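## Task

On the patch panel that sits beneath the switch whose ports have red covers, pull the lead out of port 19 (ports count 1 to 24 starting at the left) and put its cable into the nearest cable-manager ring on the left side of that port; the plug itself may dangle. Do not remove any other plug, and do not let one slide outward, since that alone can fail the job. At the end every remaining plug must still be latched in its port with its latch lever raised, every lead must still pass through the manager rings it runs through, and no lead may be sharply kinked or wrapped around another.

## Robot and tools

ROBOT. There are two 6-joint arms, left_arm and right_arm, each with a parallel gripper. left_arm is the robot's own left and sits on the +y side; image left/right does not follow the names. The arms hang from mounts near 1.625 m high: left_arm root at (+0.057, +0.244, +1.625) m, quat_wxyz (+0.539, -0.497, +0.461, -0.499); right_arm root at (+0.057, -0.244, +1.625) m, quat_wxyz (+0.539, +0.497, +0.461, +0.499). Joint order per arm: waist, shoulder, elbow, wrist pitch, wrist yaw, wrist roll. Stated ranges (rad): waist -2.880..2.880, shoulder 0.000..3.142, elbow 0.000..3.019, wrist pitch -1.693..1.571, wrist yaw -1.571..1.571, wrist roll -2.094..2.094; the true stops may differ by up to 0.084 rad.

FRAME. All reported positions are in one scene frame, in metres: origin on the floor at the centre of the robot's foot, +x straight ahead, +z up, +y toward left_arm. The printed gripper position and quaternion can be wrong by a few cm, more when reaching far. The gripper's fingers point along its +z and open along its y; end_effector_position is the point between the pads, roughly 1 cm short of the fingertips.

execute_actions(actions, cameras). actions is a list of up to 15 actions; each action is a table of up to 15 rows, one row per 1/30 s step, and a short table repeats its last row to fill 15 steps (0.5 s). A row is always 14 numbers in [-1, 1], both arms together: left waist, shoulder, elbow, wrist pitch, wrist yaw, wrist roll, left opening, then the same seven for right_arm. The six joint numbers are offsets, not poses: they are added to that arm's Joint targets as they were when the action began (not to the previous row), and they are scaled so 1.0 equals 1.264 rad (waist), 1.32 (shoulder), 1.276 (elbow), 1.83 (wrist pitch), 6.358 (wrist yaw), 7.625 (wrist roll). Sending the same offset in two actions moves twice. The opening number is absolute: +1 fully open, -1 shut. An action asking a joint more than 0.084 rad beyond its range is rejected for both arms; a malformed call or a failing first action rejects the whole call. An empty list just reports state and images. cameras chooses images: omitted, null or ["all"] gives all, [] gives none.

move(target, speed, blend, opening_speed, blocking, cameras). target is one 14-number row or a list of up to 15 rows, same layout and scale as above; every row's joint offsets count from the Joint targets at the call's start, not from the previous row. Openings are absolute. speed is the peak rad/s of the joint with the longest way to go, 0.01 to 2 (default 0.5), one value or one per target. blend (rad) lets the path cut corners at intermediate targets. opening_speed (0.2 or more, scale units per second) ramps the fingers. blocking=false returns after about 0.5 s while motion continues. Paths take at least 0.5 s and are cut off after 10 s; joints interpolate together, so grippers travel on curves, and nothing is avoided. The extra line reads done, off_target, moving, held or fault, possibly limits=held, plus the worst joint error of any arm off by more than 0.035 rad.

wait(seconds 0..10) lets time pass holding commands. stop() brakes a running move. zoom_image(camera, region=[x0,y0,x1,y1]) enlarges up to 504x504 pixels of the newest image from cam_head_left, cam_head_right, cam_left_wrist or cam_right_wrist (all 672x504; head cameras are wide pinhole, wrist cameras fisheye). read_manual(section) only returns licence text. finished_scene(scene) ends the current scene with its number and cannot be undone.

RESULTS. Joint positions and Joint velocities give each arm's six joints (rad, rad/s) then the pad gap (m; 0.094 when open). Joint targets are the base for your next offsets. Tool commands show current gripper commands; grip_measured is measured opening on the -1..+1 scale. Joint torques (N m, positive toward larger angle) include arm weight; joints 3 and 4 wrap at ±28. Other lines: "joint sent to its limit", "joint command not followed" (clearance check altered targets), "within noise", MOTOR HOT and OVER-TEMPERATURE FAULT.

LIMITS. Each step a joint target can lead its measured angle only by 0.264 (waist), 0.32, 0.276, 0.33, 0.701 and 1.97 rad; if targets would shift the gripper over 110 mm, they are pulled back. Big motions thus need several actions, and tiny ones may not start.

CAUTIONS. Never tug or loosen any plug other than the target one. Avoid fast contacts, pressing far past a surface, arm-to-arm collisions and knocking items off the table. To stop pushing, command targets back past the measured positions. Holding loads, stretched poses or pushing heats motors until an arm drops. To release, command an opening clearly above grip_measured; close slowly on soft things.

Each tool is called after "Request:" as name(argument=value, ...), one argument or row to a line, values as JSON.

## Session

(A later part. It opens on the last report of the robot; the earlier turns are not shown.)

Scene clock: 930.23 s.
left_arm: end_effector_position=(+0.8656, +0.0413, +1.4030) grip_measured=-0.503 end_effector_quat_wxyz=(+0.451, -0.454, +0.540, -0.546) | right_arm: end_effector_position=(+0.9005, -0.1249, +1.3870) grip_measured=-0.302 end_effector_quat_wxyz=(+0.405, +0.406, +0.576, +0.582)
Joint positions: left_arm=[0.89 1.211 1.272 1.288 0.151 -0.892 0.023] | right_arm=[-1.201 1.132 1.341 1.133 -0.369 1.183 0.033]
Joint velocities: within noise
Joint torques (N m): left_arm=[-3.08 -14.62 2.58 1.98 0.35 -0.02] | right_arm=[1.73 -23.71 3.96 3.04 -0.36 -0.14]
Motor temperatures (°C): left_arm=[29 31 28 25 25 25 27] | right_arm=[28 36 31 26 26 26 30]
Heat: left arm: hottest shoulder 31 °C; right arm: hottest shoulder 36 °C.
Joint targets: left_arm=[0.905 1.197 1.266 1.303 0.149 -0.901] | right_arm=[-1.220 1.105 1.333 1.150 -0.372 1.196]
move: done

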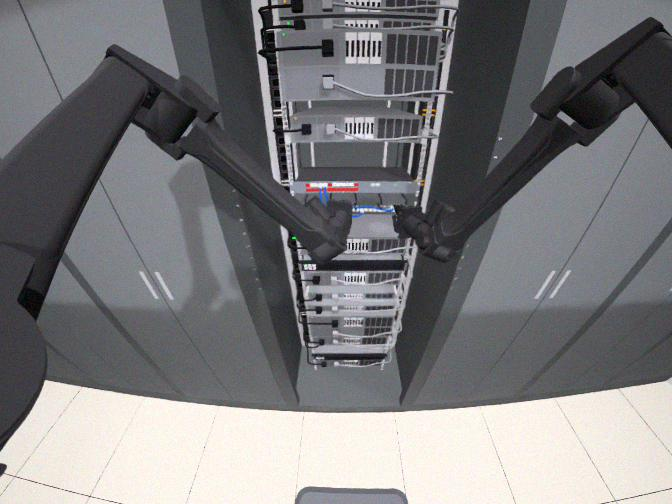

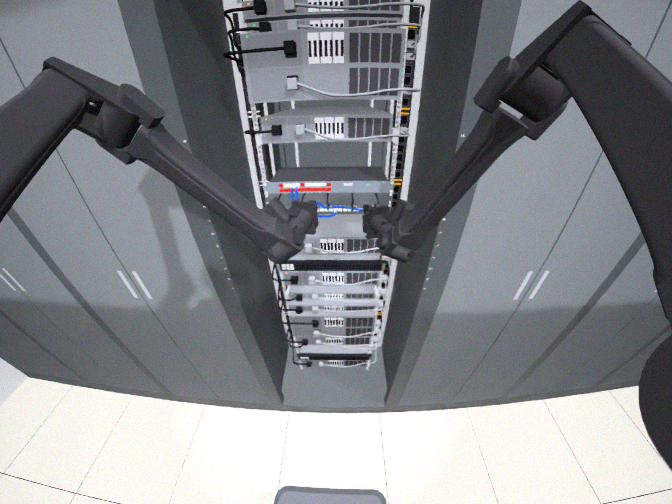

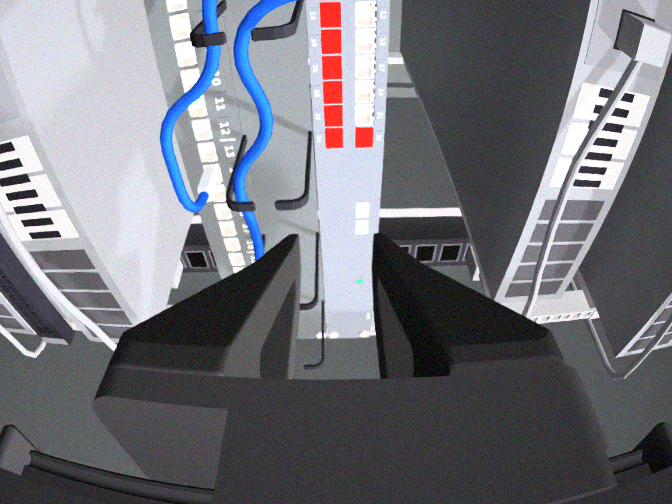

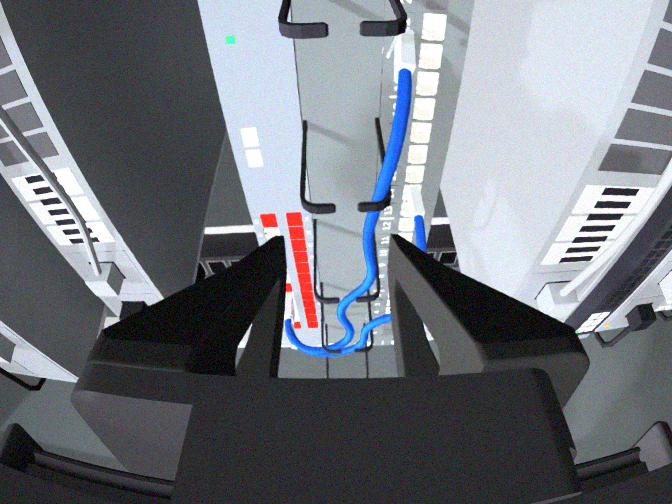

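Request:
zoom_image(
  camera="cam_left_wrist",
  region=[150, 130, 270, 250],
)

Request:
zoom_image(
  camera="cam_right_wrist",
  region=[330, 0, 450, 120],
)

Request:
zoom_image(
  camera="cam_right_wrist",
  region=[280, 130, 460, 310],
)

Scaled by 4.200 from the camera's 672x504 image, which has a finer 960x720 frame.

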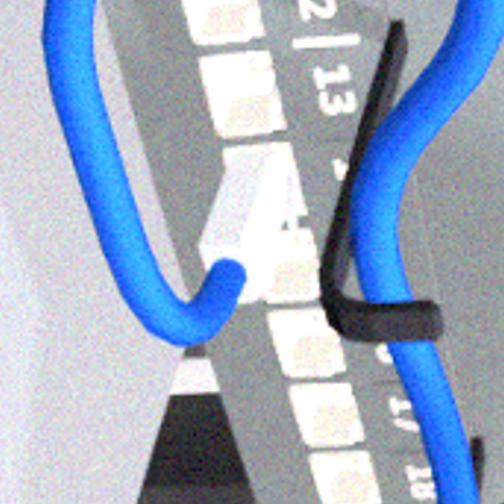

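Scaled by 4.200 from the camera's 672x504 image, which has a finer 960x720 frame.

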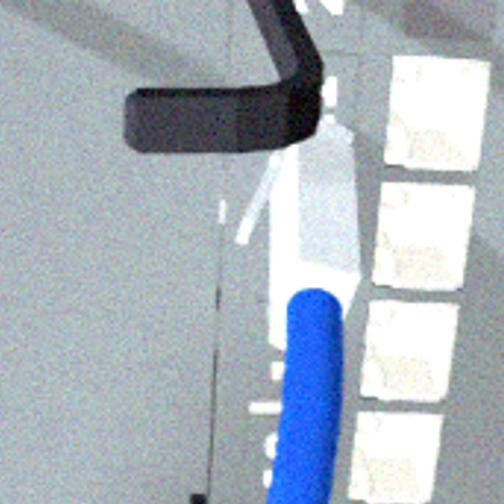

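Scaled by 2.800 from the camera's 672x504 image, which has a finer 960x720 frame.

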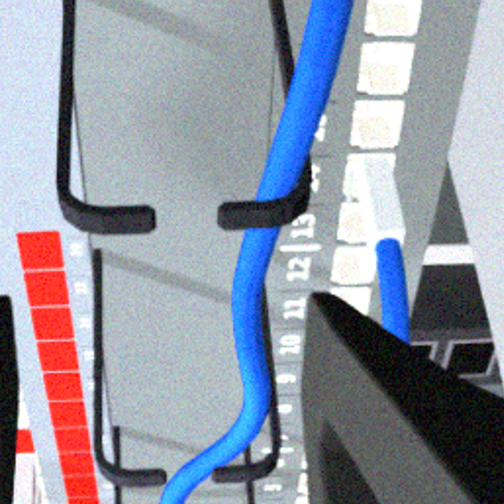

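Request:
move(
  target=[0.1,-0.05,0,0,0,0,-0.5,-0.10,-0.05,-0.191,0.1667,0.026,0.0037,-0.3],
  speed=0.3,
)

Request:
zoom_image(
  camera="cam_right_wrist",
  region=[220, 60, 440, 280],
)

Request:
zoom_image(
  camera="cam_head_right",
  region=[260, 180, 400, 240],
)

Request:
zoom_image(
  camera="cam_left_wrist",
  region=[160, 0, 400, 240],
)

Scene clock: 952.43 s.
left_arm: end_effector_position=(+0.8827, +0.1035, +1.4095) grip_measured=-0.503 end_effector_quat_wxyz=(+0.504, -0.426, +0.553, -0.509) | right_arm: end_effector_position=(+0.8322, -0.1963, +1.3985) grip_measured=-0.302 end_effector_quat_wxyz=(+0.500, +0.420, +0.554, +0.516)
Joint positions: left_arm=[1.018 1.145 1.271 1.288 0.151 -0.894 0.023] | right_arm=[-1.329 1.065 1.098 1.436 -0.21 1.21 0.033]
Joint velocities: within noise
Joint torques (N m): left_arm=[-1.9 -16.56 3.15 2.02 0.32 0.03] | right_arm=[0.26 -21.95 2.28 3.21 0.01 -0.11]
Motor temperatures (°C): left_arm=[28 32 27 25 25 25 27] | right_arm=[28 36 30 26 26 26 30]
Heat: left arm: hottest shoulder 32 °C; right arm: hottest shoulder 36 °C.
Joint targets: left_arm=[1.032 1.132 1.267 1.304 0.149 -0.901] | right_arm=[-1.347 1.039 1.090 1.455 -0.206 1.225]
move: done

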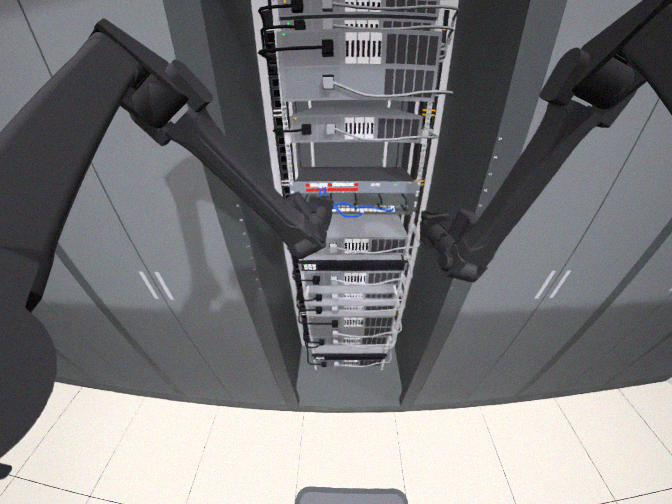

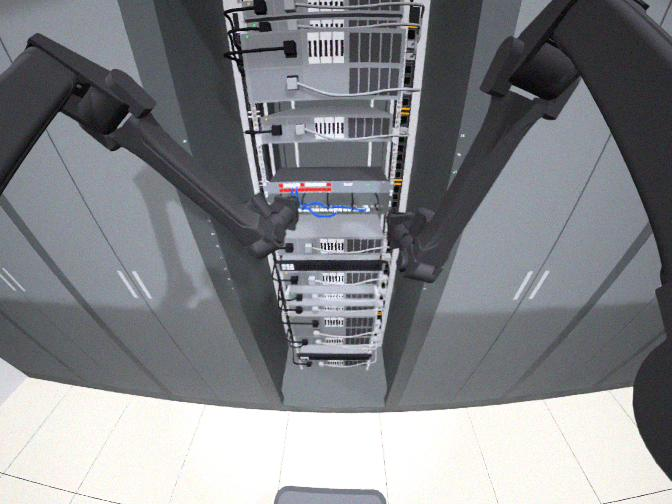

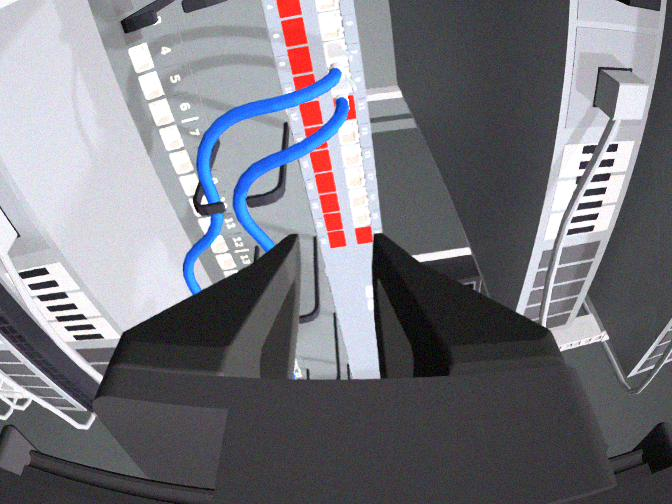

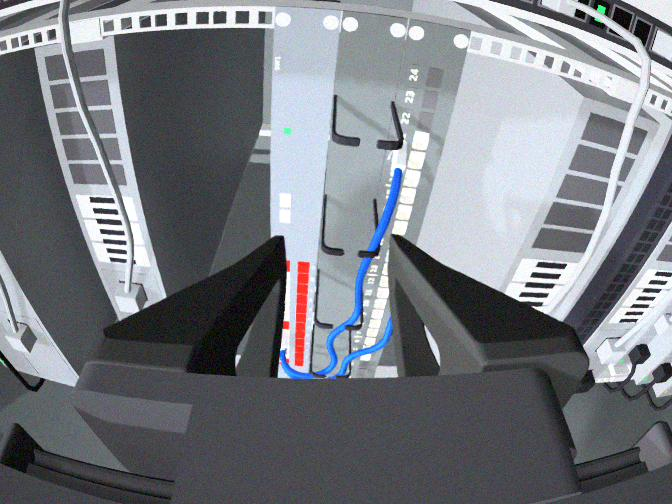

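Scaled by 2.291 from the camera's 672x504 image, which has a finer 960x720 frame.

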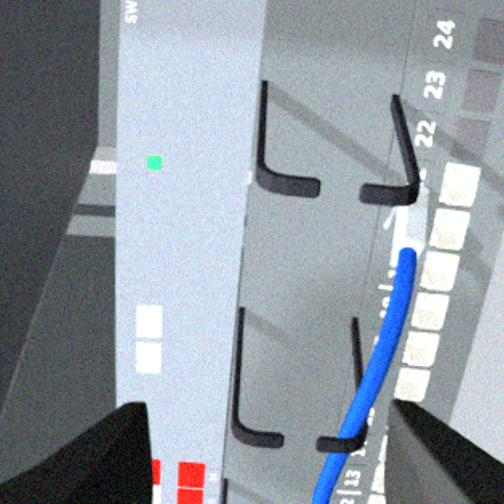

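Scaled by 3.600 from the camera's 672x504 image, which has a finer 960x720 frame.

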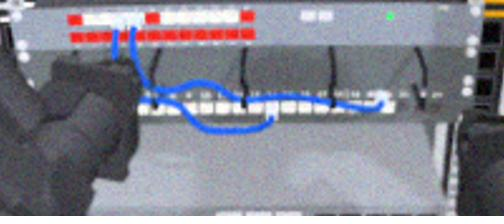

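Scaled by 2.100 from the camera's 672x504 image, which has a finer 960x720 frame.

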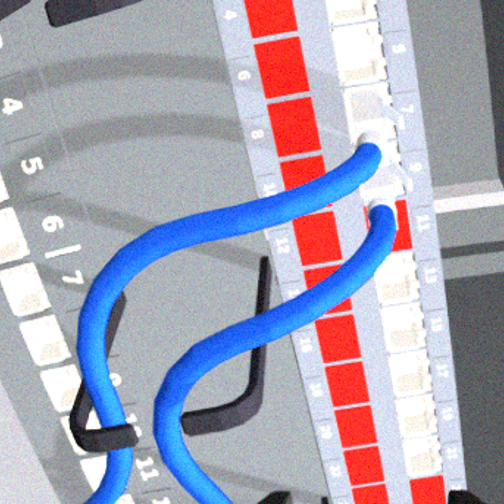

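Request:
zoom_image(
  camera="cam_left_wrist",
  region=[180, 120, 300, 240],
)

Request:
zoom_image(
  camera="cam_right_wrist",
  region=[280, 290, 400, 390],
)

Scaled by 4.200 from the camera's 672x504 image, which has a finer 960x720 frame.

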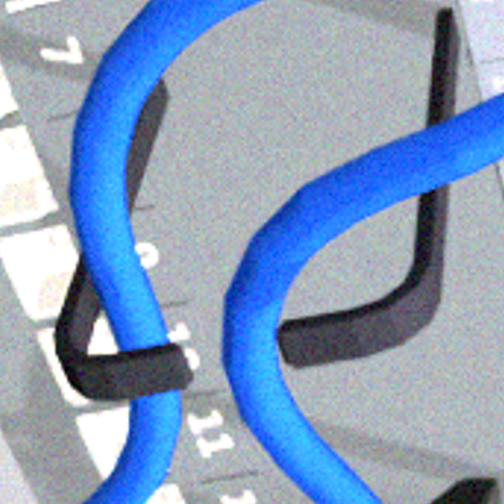

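Scaled by 4.200 from the camera's 672x504 image, which has a finer 960x720 frame.

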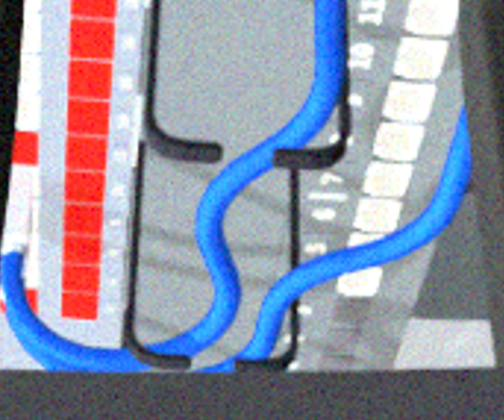

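Request:
move(
  target=[
    [0.25,0,0,0,0,0,-0.5,0,0,0,0,0,0,-0.3],
    [0.25,0,0,0,0,0,-0.5,0.4478,0.2,0.2194,-0.0967,0.0132,-0.0578,-0.3],
  ],
  speed=0.3,
)

Request:
zoom_image(
  camera="cam_right_wrist",
  region=[220, 60, 460, 300],
)

Scene clock: 1006.60 s.
left_arm: end_effector_position=(+0.8793, +0.2014, +1.3599) grip_measured=-0.503 end_effector_quat_wxyz=(+0.565, -0.354, +0.627, -0.404) | right_arm: end_effector_position=(+0.8726, +0.0003, +1.4020) grip_measured=-0.302 end_effector_quat_wxyz=(+0.456, +0.455, +0.539, +0.543)
Joint positions: left_arm=[1.337 1.145 1.271 1.288 0.151 -0.894 0.023] | right_arm=[-0.801 1.288 1.347 1.285 -0.126 0.799 0.033]
Joint velocities: within noise
Joint torques (N m): left_arm=[0.73 -18.43 3.63 2.36 0.14 -0.01] | right_arm=[10.29 -14.92 4.81 1.81 -0.34 -0.36]
Motor temperatures (°C): left_arm=[28 33 26 25 25 25 26] | right_arm=[28 39 29 26 25 26 29]
Heat: left arm: hottest shoulder 33 °C; right arm: hottest shoulder 39 °C.
Joint targets: left_arm=[1.348 1.132 1.267 1.304 0.149 -0.901] | right_arm=[-0.781 1.303 1.370 1.278 -0.123 0.784]
move: done

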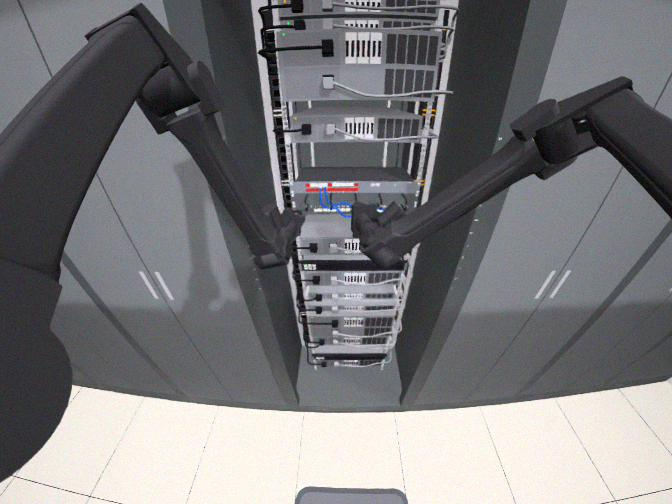

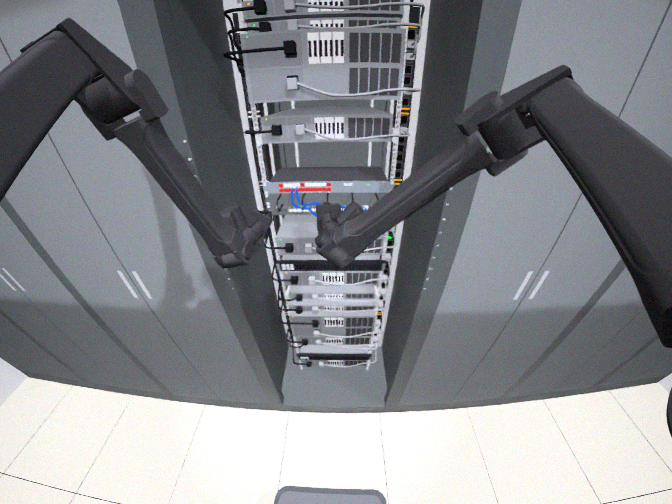

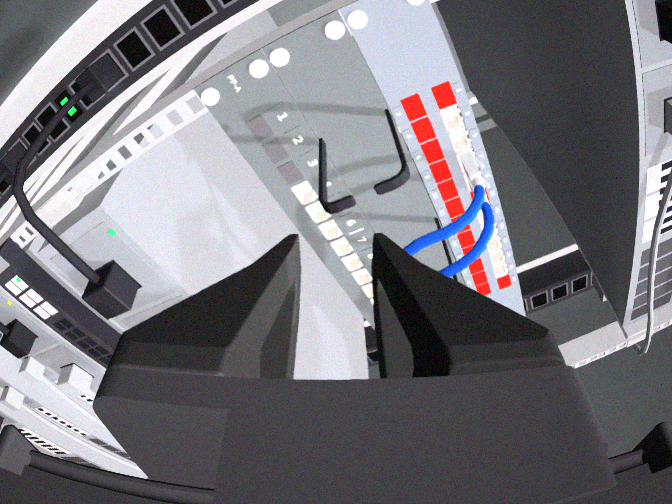

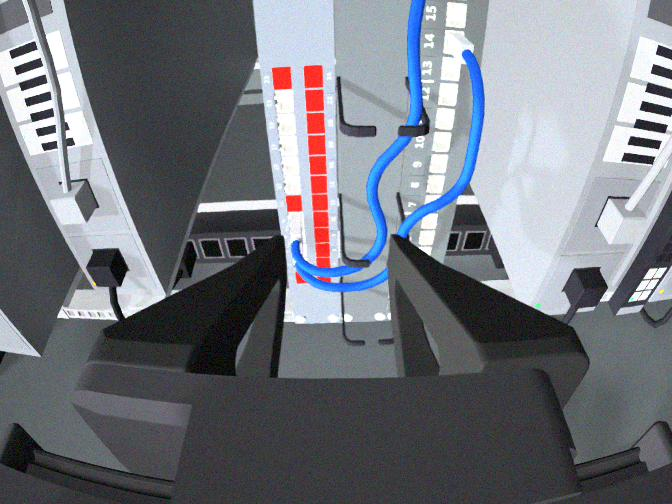

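Scaled by 2.100 from the camera's 672x504 image, which has a finer 960x720 frame.

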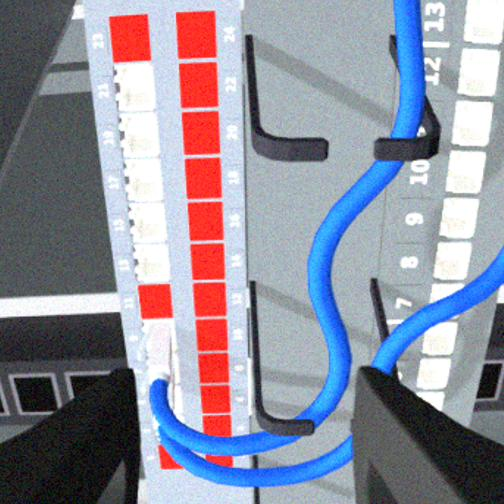

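Request:
move(
  target=[
    [0,0,0,0,0,0,-0.5,-0.4478,-0.2,-0.2194,0.0967,-0.0131,0.0578,-0.3],
    [0,0,0,0,0,0,-0.5,-0.2358,-0.0098,0.1199,-0.0191,0.0146,0.0399,-0.3],
  ],
  speed=[0.4,0.2],
  cameras=["cam_right_wrist"],
)

Request:
zoom_image(
  camera="cam_right_wrist",
  region=[240, 80, 460, 300],
)

Scene clock: 1033.73 s.
left_arm: end_effector_position=(+0.8793, +0.2014, +1.3599) grip_measured=-0.503 end_effector_quat_wxyz=(+0.565, -0.354, +0.627, -0.404) | right_arm: end_effector_position=(+0.9314, -0.1367, +1.3631) grip_measured=-0.302 end_effector_quat_wxyz=(+0.501, +0.500, +0.498, +0.502)
Joint positions: left_arm=[1.337 1.145 1.271 1.288 0.151 -0.894 0.023] | right_arm=[-1.099 1.27 1.489 1.25 -0.033 1.103 0.033]
Joint velocities: within noise
Joint torques (N m): left_arm=[0.62 -18.55 3.56 2.13 0.14 0] | right_arm=[6.77 -19.49 7.76 2.03 -0.16 -0.39]
Motor temperatures (°C): left_arm=[28 34 26 25 25 25 26] | right_arm=[28 37 29 25 26 26 29]
Heat: left arm: hottest shoulder 34 °C; right arm: hottest shoulder 37 °C.
Joint targets: left_arm=[1.348 1.132 1.267 1.304 0.149 -0.901] | right_arm=[-1.079 1.291 1.523 1.243 -0.030 1.088]
move: done
Images, in order (width x height): cam_right_wrist 672x504.

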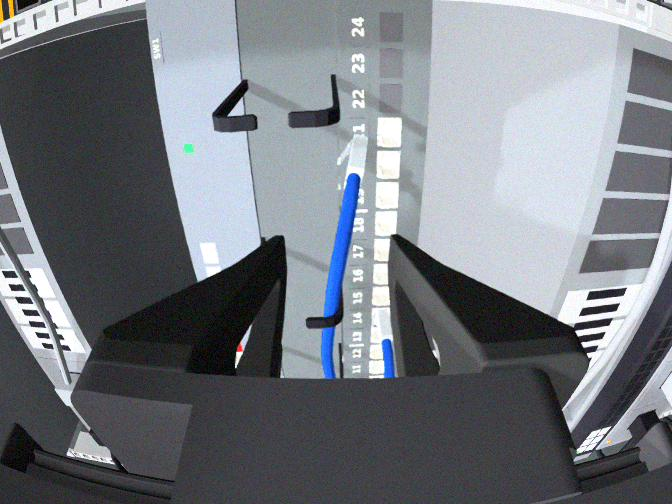

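Scaled by 2.291 from the camera's 672x504 image, which has a finer 960x720 frame.

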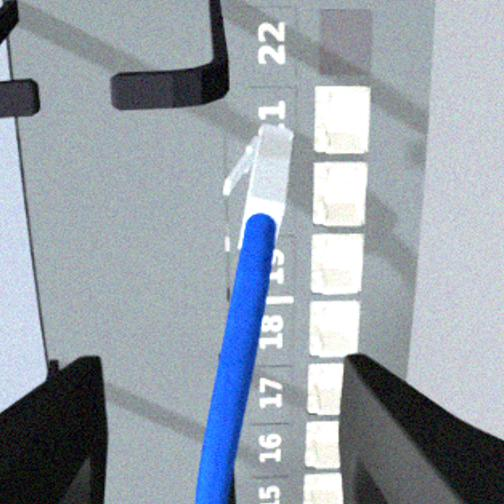

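Request:
move(
  target=[0,0,0,0,0,0,-0.5,0.0095,0.0667,0.2116,-0.0962,0,-0.0017,-0.3],
  speed=0.08,
  cameras=["cam_right_wrist"],
)

Request:
zoom_image(
  camera="cam_right_wrist",
  region=[240, 80, 460, 300],
)

Scene clock: 1050.37 s.
left_arm: end_effector_position=(+0.8793, +0.2014, +1.3599) grip_measured=-0.503 end_effector_quat_wxyz=(+0.565, -0.354, +0.627, -0.404) | right_arm: end_effector_position=(+0.9994, -0.1332, +1.3596) grip_measured=-0.302 end_effector_quat_wxyz=(+0.502, +0.498, +0.499, +0.501)
Joint positions: left_arm=[1.337 1.145 1.271 1.288 0.151 -0.894 0.023] | right_arm=[-1.089 1.355 1.751 1.074 -0.033 1.09 0.033]
Joint velocities: within noise
Joint torques (N m): left_arm=[0.62 -18.37 3.48 2.22 0.12 0] | right_arm=[7.82 -21.01 10.19 1.98 -0.18 -0.38]
Motor temperatures (°C): left_arm=[28 34 26 25 25 25 26] | right_arm=[28 37 29 25 25 26 29]
Heat: left arm: hottest shoulder 34 °C; right arm: hottest shoulder 37 °C.
Joint targets: left_arm=[1.348 1.132 1.267 1.304 0.149 -0.901] | right_arm=[-1.067 1.379 1.793 1.067 -0.030 1.075]
move: off_target (right_arm); right_arm: the elbow is farthest, 0.042 rad from its target
Images, in order (width x height): cam_right_wrist 672x504.

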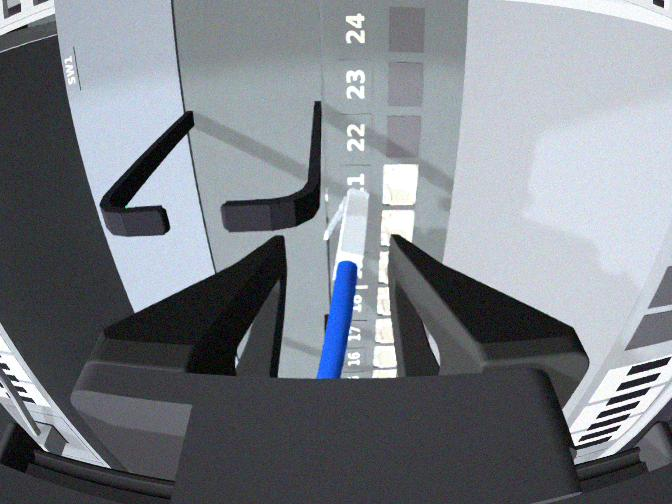

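Scaled by 2.291 from the camera's 672x504 image, which has a finer 960x720 frame.

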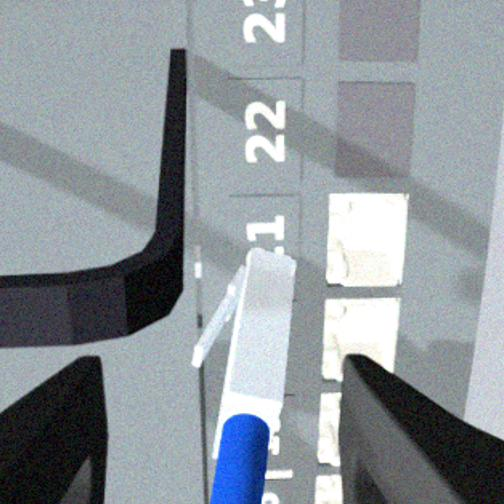

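Request:
move(
  target=[0,0,0,0,0,0,-0.5,0,0,0,0,0,0,-0.95],
  opening_speed=0.4,
  cameras=["cam_right_wrist"],
)

Request:
zoom_image(
  camera="cam_right_wrist",
  region=[240, 80, 460, 300],
)

Scene clock: 1056.60 s.
left_arm: end_effector_position=(+0.8793, +0.2014, +1.3599) grip_measured=-0.503 end_effector_quat_wxyz=(+0.565, -0.354, +0.627, -0.404) | right_arm: end_effector_position=(+0.9997, -0.1329, +1.3596) grip_measured=-0.885 end_effector_quat_wxyz=(+0.502, +0.498, +0.499, +0.501)
Joint positions: left_arm=[1.337 1.145 1.271 1.288 0.151 -0.894 0.023] | right_arm=[-1.089 1.356 1.752 1.073 -0.032 1.089 0.005]
Joint velocities: within noise
Joint torques (N m): left_arm=[0.38 -18.32 3.58 2.35 0.12 -0.03] | right_arm=[7.65 -21.01 9.92 2.09 -0.2 -0.38]
Motor temperatures (°C): left_arm=[28 34 26 25 25 25 26] | right_arm=[28 37 30 25 25 26 29]
Heat: left arm: hottest shoulder 34 °C; right arm: hottest shoulder 37 °C.
Joint targets: left_arm=[1.348 1.132 1.267 1.304 0.149 -0.901] | right_arm=[-1.067 1.378 1.793 1.066 -0.030 1.075]
move: off_target (right_arm); right_arm: the elbow is farthest, 0.041 rad from its target
Images, in order (width x height): cam_right_wrist 672x504.

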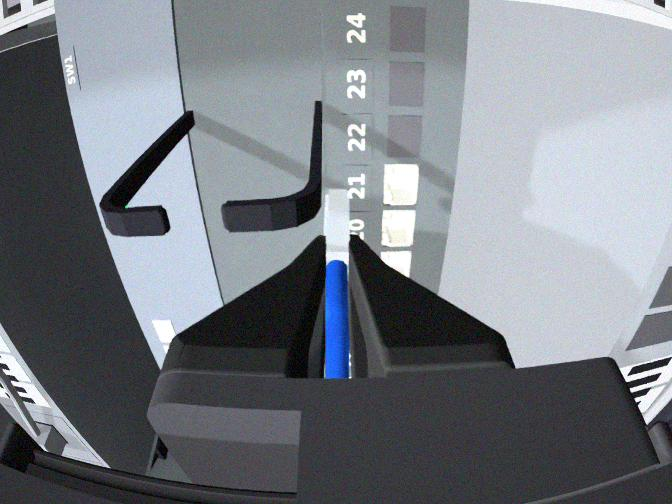

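Scaled by 2.291 from the camera's 672x504 image, which has a finer 960x720 frame.

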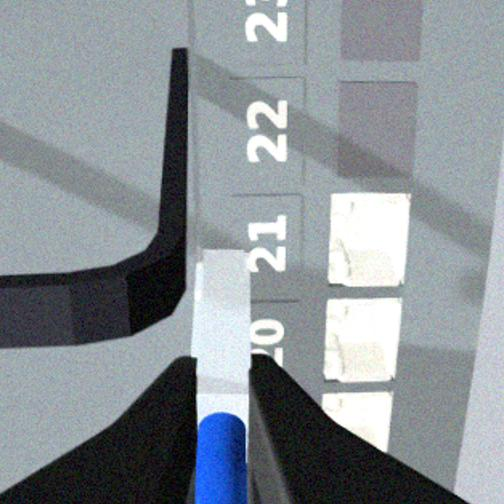

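Request:
move(
  target=[0,0,0,0,0,0,-0.5,-0.0546,0.0329,0.0115,0.0257,-0.0005,0.0058,-1],
  speed=0.05,
  cameras=["cam_right_wrist"],
)

Scene clock: 1075.93 s.
left_arm: end_effector_position=(+0.8793, +0.2014, +1.3599) grip_measured=-0.503 end_effector_quat_wxyz=(+0.565, -0.354, +0.627, -0.404) | right_arm: end_effector_position=(+0.9991, -0.1380, +1.3510) grip_measured=-0.887 end_effector_quat_wxyz=(+0.511, +0.496, +0.490, +0.503)
Joint positions: left_arm=[1.337 1.145 1.271 1.288 0.151 -0.894 0.023] | right_arm=[-1.11 1.385 1.776 1.105 -0.032 1.111 0.005]
Joint velocities: within noise
Joint torques (N m): left_arm=[0.21 -18.32 3.58 2.25 0.13 -0.02] | right_arm=[3.43 -20.13 8.99 2.74 -0.29 -0.15]
Motor temperatures (°C): left_arm=[28 35 26 25 25 25 26] | right_arm=[28 36 32 25 25 26 30]
Heat: left arm: hottest shoulder 35 °C; right arm: hottest shoulder 36 °C.
Joint targets: left_arm=[1.348 1.132 1.267 1.304 0.149 -0.901] | right_arm=[-1.136 1.422 1.807 1.113 -0.033 1.119]
move: off_target (right_arm); right_arm: the shoulder is farthest, 0.037 rad from its target
Images, in order (width x height): cam_right_wrist 672x504.

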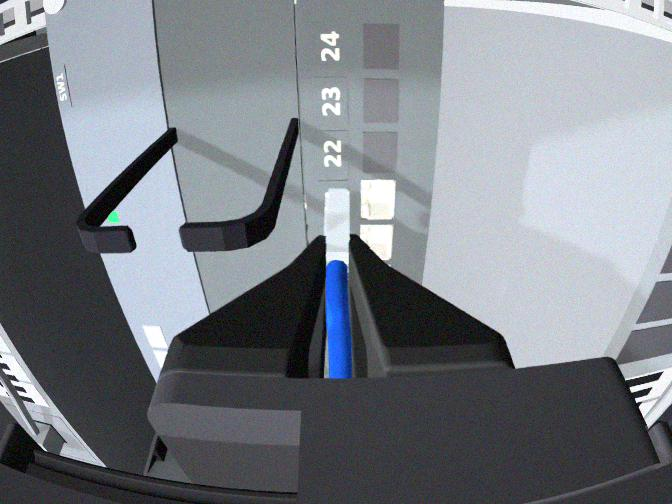

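Request:
move(
  target=[0,0,0,0,0,0,-0.5,-0.0063,-0.0091,-0.0721,0.0175,0,0.0026,-1],
  speed=0.05,
  cameras=["cam_right_wrist"],
)

Scene clock: 1094.30 s.
left_arm: end_effector_position=(+0.8793, +0.2014, +1.3599) grip_measured=-0.503 end_effector_quat_wxyz=(+0.565, -0.354, +0.627, -0.404) | right_arm: end_effector_position=(+0.9862, -0.1365, +1.3437) grip_measured=-0.887 end_effector_quat_wxyz=(+0.506, +0.500, +0.487, +0.507)
Joint positions: left_arm=[1.337 1.145 1.271 1.288 0.151 -0.894 0.023] | right_arm=[-1.117 1.385 1.738 1.141 -0.033 1.133 0.005]
Joint velocities: within noise
Joint torques (N m): left_arm=[0.21 -18.2 3.48 2.22 0.11 -0.01] | right_arm=[3.19 -20.89 3.78 2.54 -0.29 -0.17]
Motor temperatures (°C): left_arm=[28 35 26 25 25 25 26] | right_arm=[28 35 31 25 25 26 30]
Heat: left arm: hottest shoulder 35 °C; right arm: hottest shoulder 35 °C.
Joint targets: left_arm=[1.348 1.132 1.267 1.304 0.149 -0.901] | right_arm=[-1.144 1.410 1.715 1.146 -0.033 1.139]
move: done
Images, in order (width x height): cam_right_wrist 672x504.

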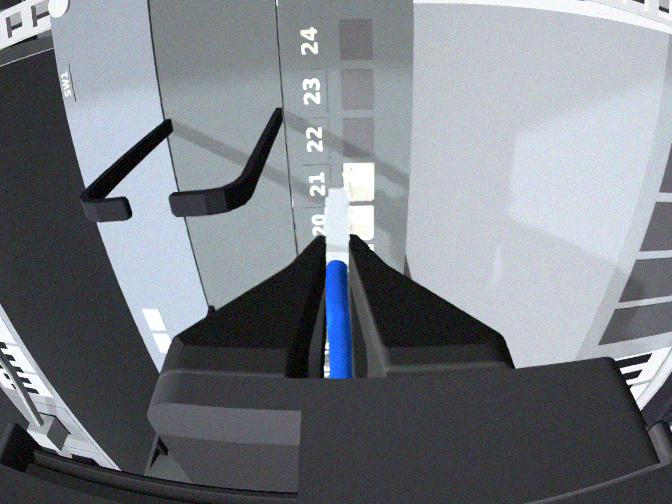

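Request:
move(
  target=[0,0,0,0,0,0,-0.5,-0.0293,0.0152,0,0.0044,-0.0006,0.0049,-1],
  speed=0.05,
)

Request:
zoom_image(
  camera="cam_head_right",
  region=[260, 180, 400, 240],
)

Request:
zoom_image(
  camera="cam_head_left",
  region=[290, 180, 430, 240],
)

Scene clock: 1101.73 s.
left_arm: end_effector_position=(+0.8793, +0.2014, +1.3599) grip_measured=-0.503 end_effector_quat_wxyz=(+0.565, -0.354, +0.627, -0.404) | right_arm: end_effector_position=(+0.9849, -0.1444, +1.3403) grip_measured=-0.887 end_effector_quat_wxyz=(+0.503, +0.499, +0.484, +0.513)
Joint positions: left_arm=[1.337 1.145 1.271 1.288 0.151 -0.894 0.023] | right_arm=[-1.143 1.385 1.736 1.148 -0.044 1.171 0.005]
Joint velocities: within noise
Joint torques (N m): left_arm=[0.32 -18.08 3.55 2.25 0.11 0.01] | right_arm=[1.96 -19.49 4 2.62 0.03 -0.21]
Motor temperatures (°C): left_arm=[28 35 26 25 25 25 26] | right_arm=[28 35 31 25 25 26 30]
Heat: left arm: hottest shoulder 35 °C; right arm: hottest shoulder 35 °C.
Joint targets: left_arm=[1.348 1.132 1.267 1.304 0.149 -0.901] | right_arm=[-1.181 1.430 1.715 1.154 -0.036 1.177]
move: off_target (right_arm); right_arm: the shoulder is farthest, 0.045 rad from its target

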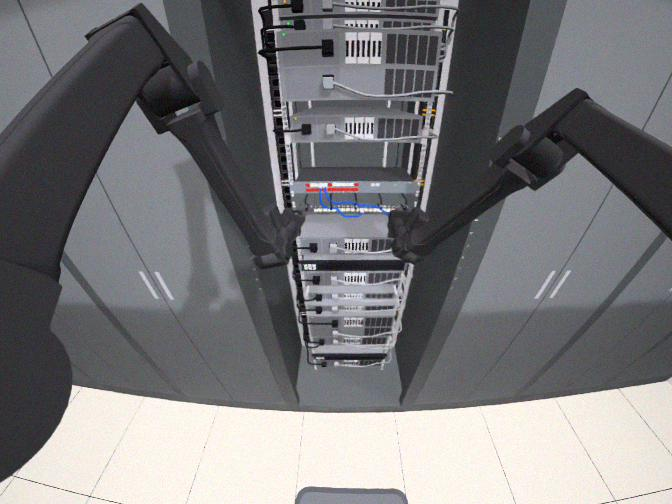

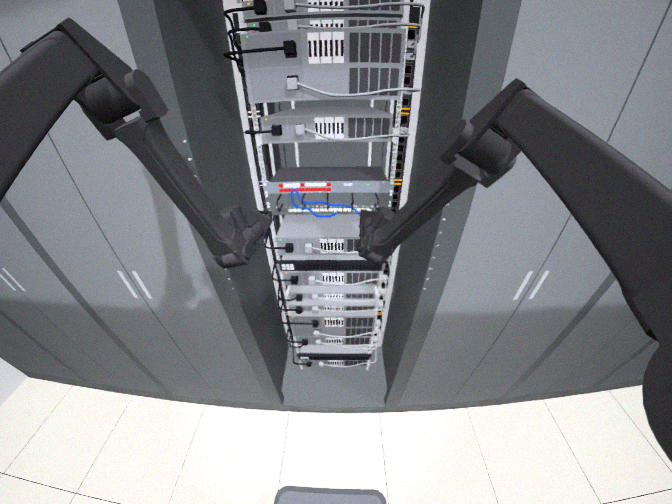

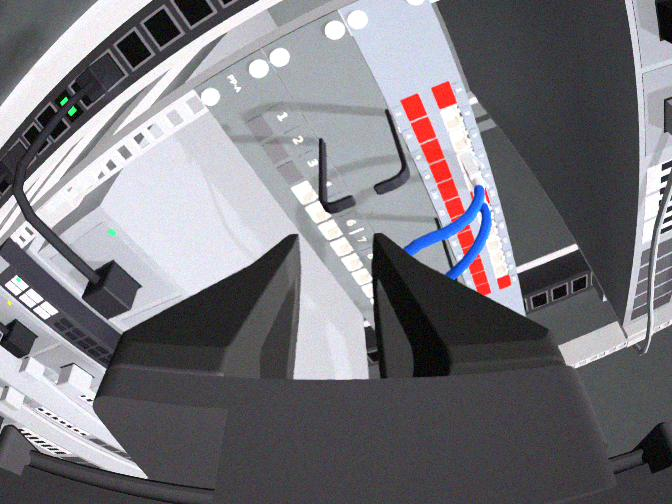

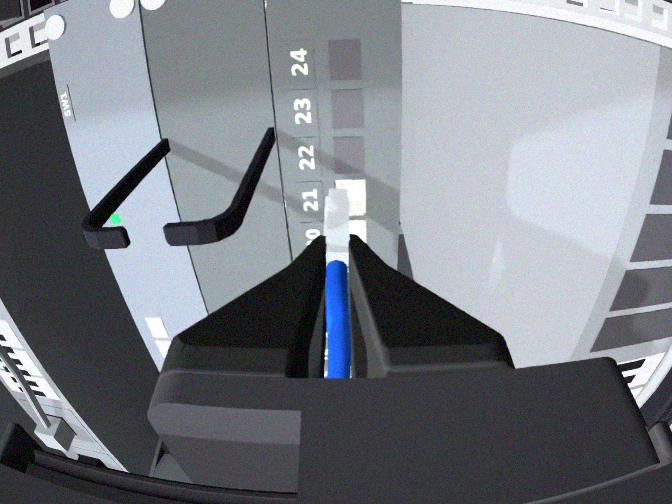

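Scaled by 3.600 from the camera's 672x504 image, which has a finer 960x720 frame.

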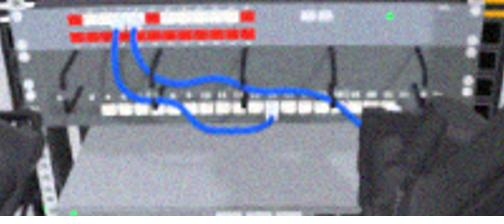

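Scaled by 3.600 from the camera's 672x504 image, which has a finer 960x720 frame.

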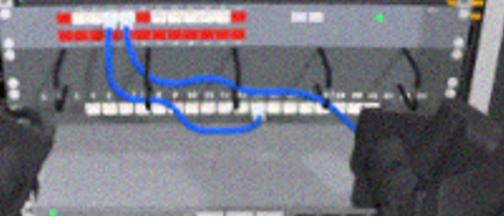

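Request:
move(
  target=[
    [0,0,0,0,0,0,-0.5,0,-0.015,0,0,0,0,-1],
    [0,0,0,0,0,0,-0.5,0,-0.015,0,0,0,0,-0.4],
  ],
  speed=0.05,
  opening_speed=0.25,
)

Request:
zoom_image(
  camera="cam_right_wrist",
  region=[220, 120, 440, 340],
)

Request:
zoom_image(
  camera="cam_head_left",
  region=[290, 180, 430, 240],
)

Scene clock: 1109.80 s.
left_arm: end_effector_position=(+0.8793, +0.2014, +1.3599) grip_measured=-0.503 end_effector_quat_wxyz=(+0.565, -0.354, +0.627, -0.404) | right_arm: end_effector_position=(+0.9799, -0.1484, +1.3308) grip_measured=-0.403 end_effector_quat_wxyz=(+0.503, +0.499, +0.492, +0.505)
Joint positions: left_arm=[1.337 1.145 1.271 1.288 0.151 -0.894 0.023] | right_arm=[-1.161 1.388 1.724 1.149 -0.04 1.172 0.028]
Joint velocities: within noise
Joint torques (N m): left_arm=[0.73 -18.14 3.59 2.24 0.15 -0.01] | right_arm=[3.43 -21.6 4.96 2.59 -0.11 -0.21]
Motor temperatures (°C): left_arm=[28 35 26 25 25 25 26] | right_arm=[28 35 31 25 25 26 30]
Heat: left arm: hottest shoulder 35 °C; right arm: hottest shoulder 35 °C.
Joint targets: left_arm=[1.348 1.132 1.267 1.304 0.149 -0.901] | right_arm=[-1.181 1.410 1.715 1.154 -0.037 1.176]
move: done; target 2's new numbers were sent with right_arm's waist 0.038 rad from that target

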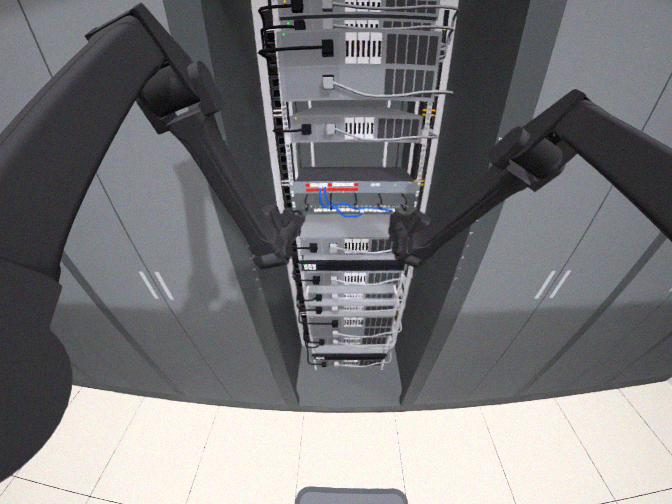

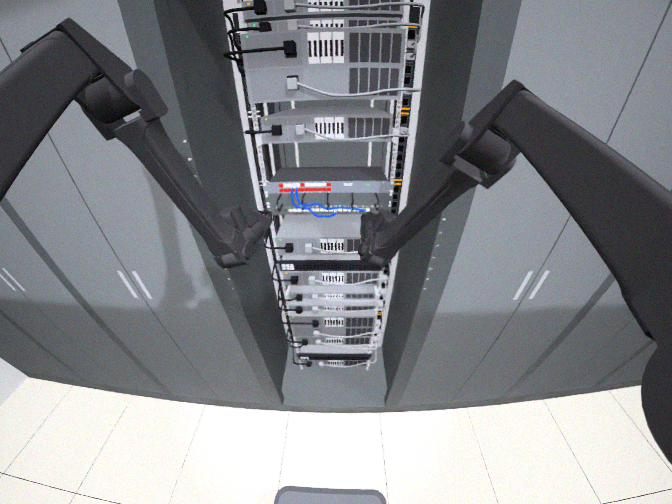

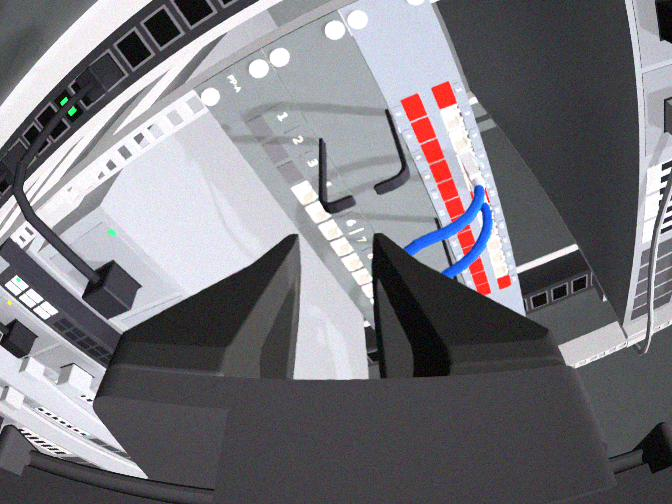

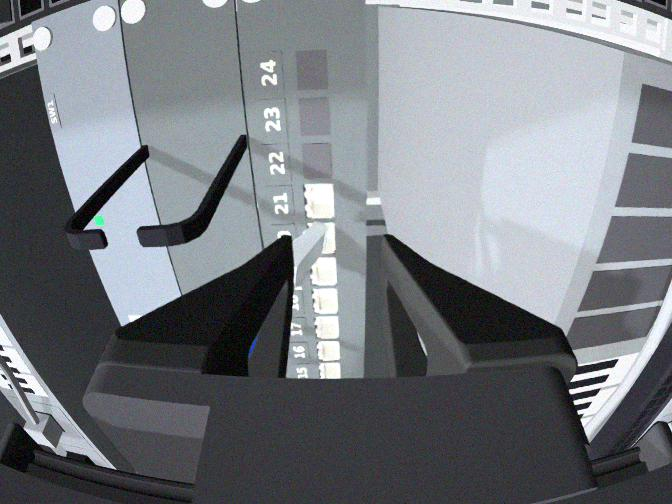

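Scaled by 2.291 from the camera's 672x504 image, which has a finer 960x720 frame.

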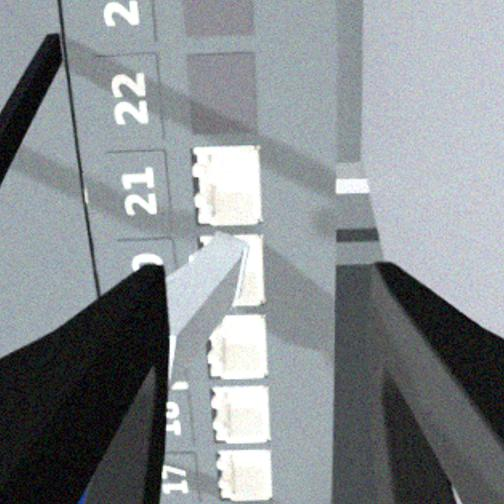

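Scaled by 3.600 from the camera's 672x504 image, which has a finer 960x720 frame.

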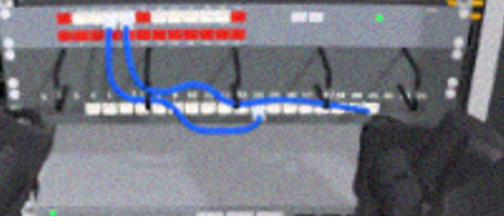

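Request:
move(
  target=[0,0,0,0,0,0,-0.5,-0.0229,-0.0909,-0.2194,0.1126,-0.0009,0.0038,-0.4],
  speed=0.1,
)

Request:
zoom_image(
  camera="cam_right_wrist",
  region=[220, 60, 440, 280],
)

Request:
zoom_image(
  camera="cam_head_left",
  region=[290, 180, 430, 240],
)

Scene clock: 1122.53 s.
left_arm: end_effector_position=(+0.8793, +0.2014, +1.3599) grip_measured=-0.503 end_effector_quat_wxyz=(+0.565, -0.354, +0.627, -0.404) | right_arm: end_effector_position=(+0.9006, -0.1551, +1.3251) grip_measured=-0.402 end_effector_quat_wxyz=(+0.501, +0.500, +0.499, +0.500)
Joint positions: left_arm=[1.337 1.145 1.271 1.288 0.151 -0.894 0.023] | right_arm=[-1.189 1.316 1.444 1.342 -0.04 1.191 0.028]
Joint velocities: within noise
Joint torques (N m): left_arm=[0.38 -18.61 3.47 2.18 0.12 0] | right_arm=[2.67 -23.59 3.04 3.02 -0.33 -0.09]
Motor temperatures (°C): left_arm=[28 35 26 25 25 25 26] | right_arm=[28 36 30 25 25 26 30]
Heat: left arm: hottest shoulder 35 °C; right arm: hottest shoulder 36 °C.
Joint targets: left_arm=[1.348 1.132 1.267 1.304 0.149 -0.901] | right_arm=[-1.210 1.290 1.435 1.360 -0.042 1.206]
move: done

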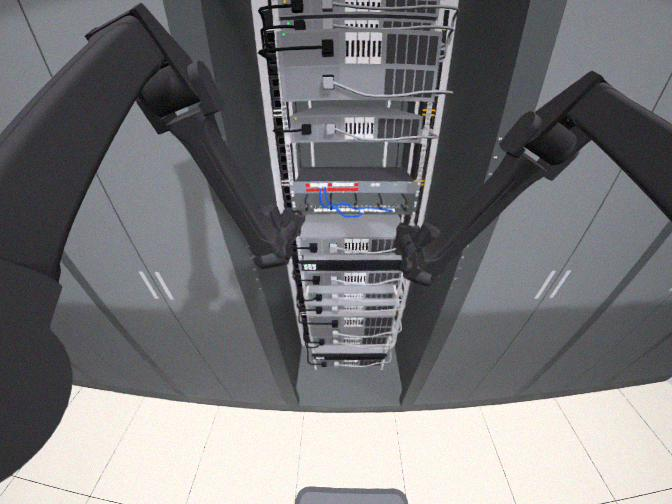

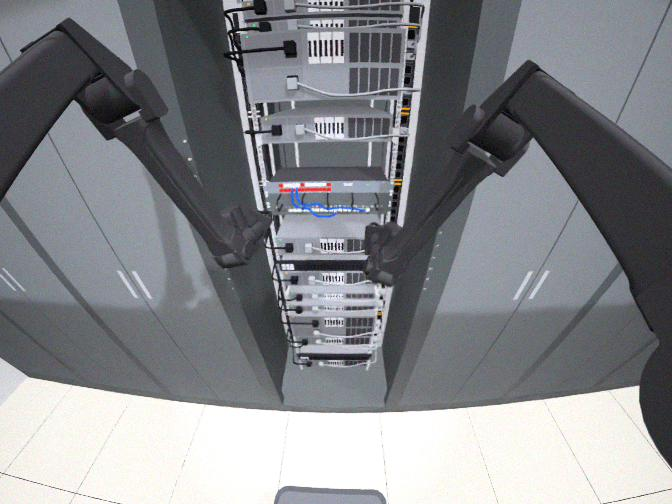

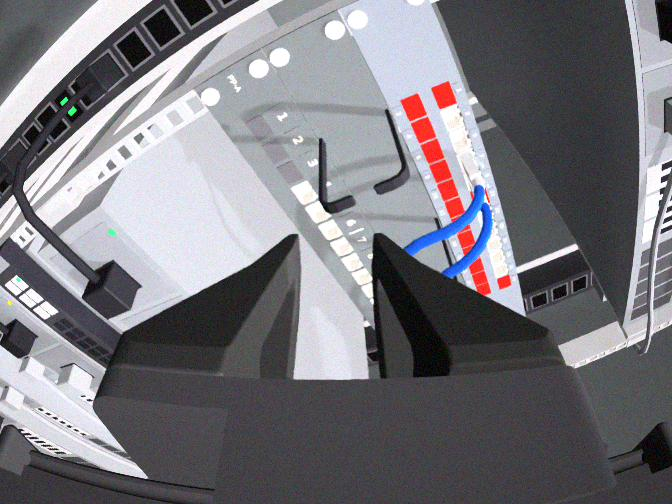

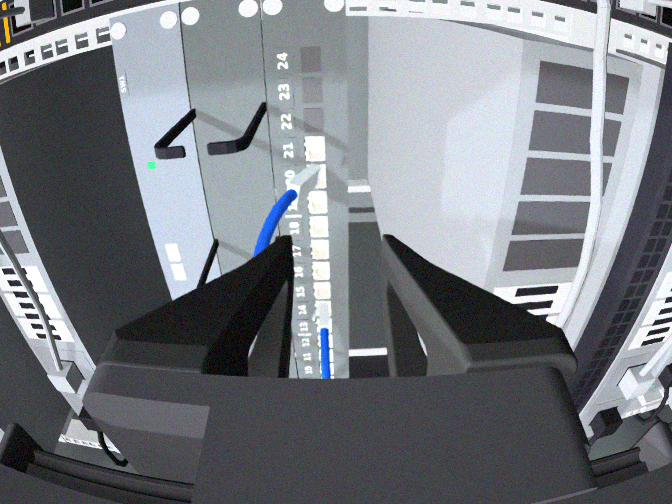

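Scaled by 2.291 from the camera's 672x504 image, which has a finer 960x720 frame.

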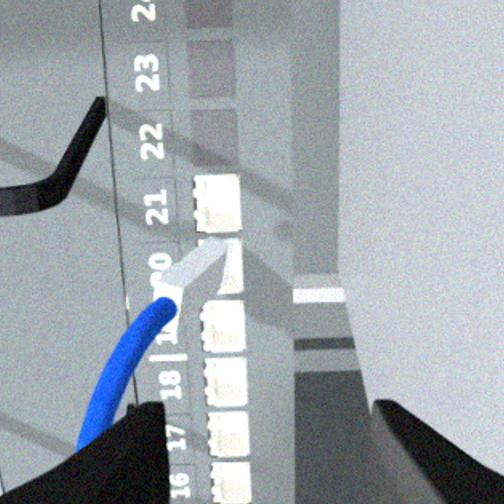

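Scaled by 3.600 from the camera's 672x504 image, which has a finer 960x720 frame.

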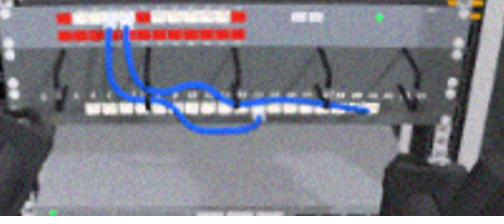

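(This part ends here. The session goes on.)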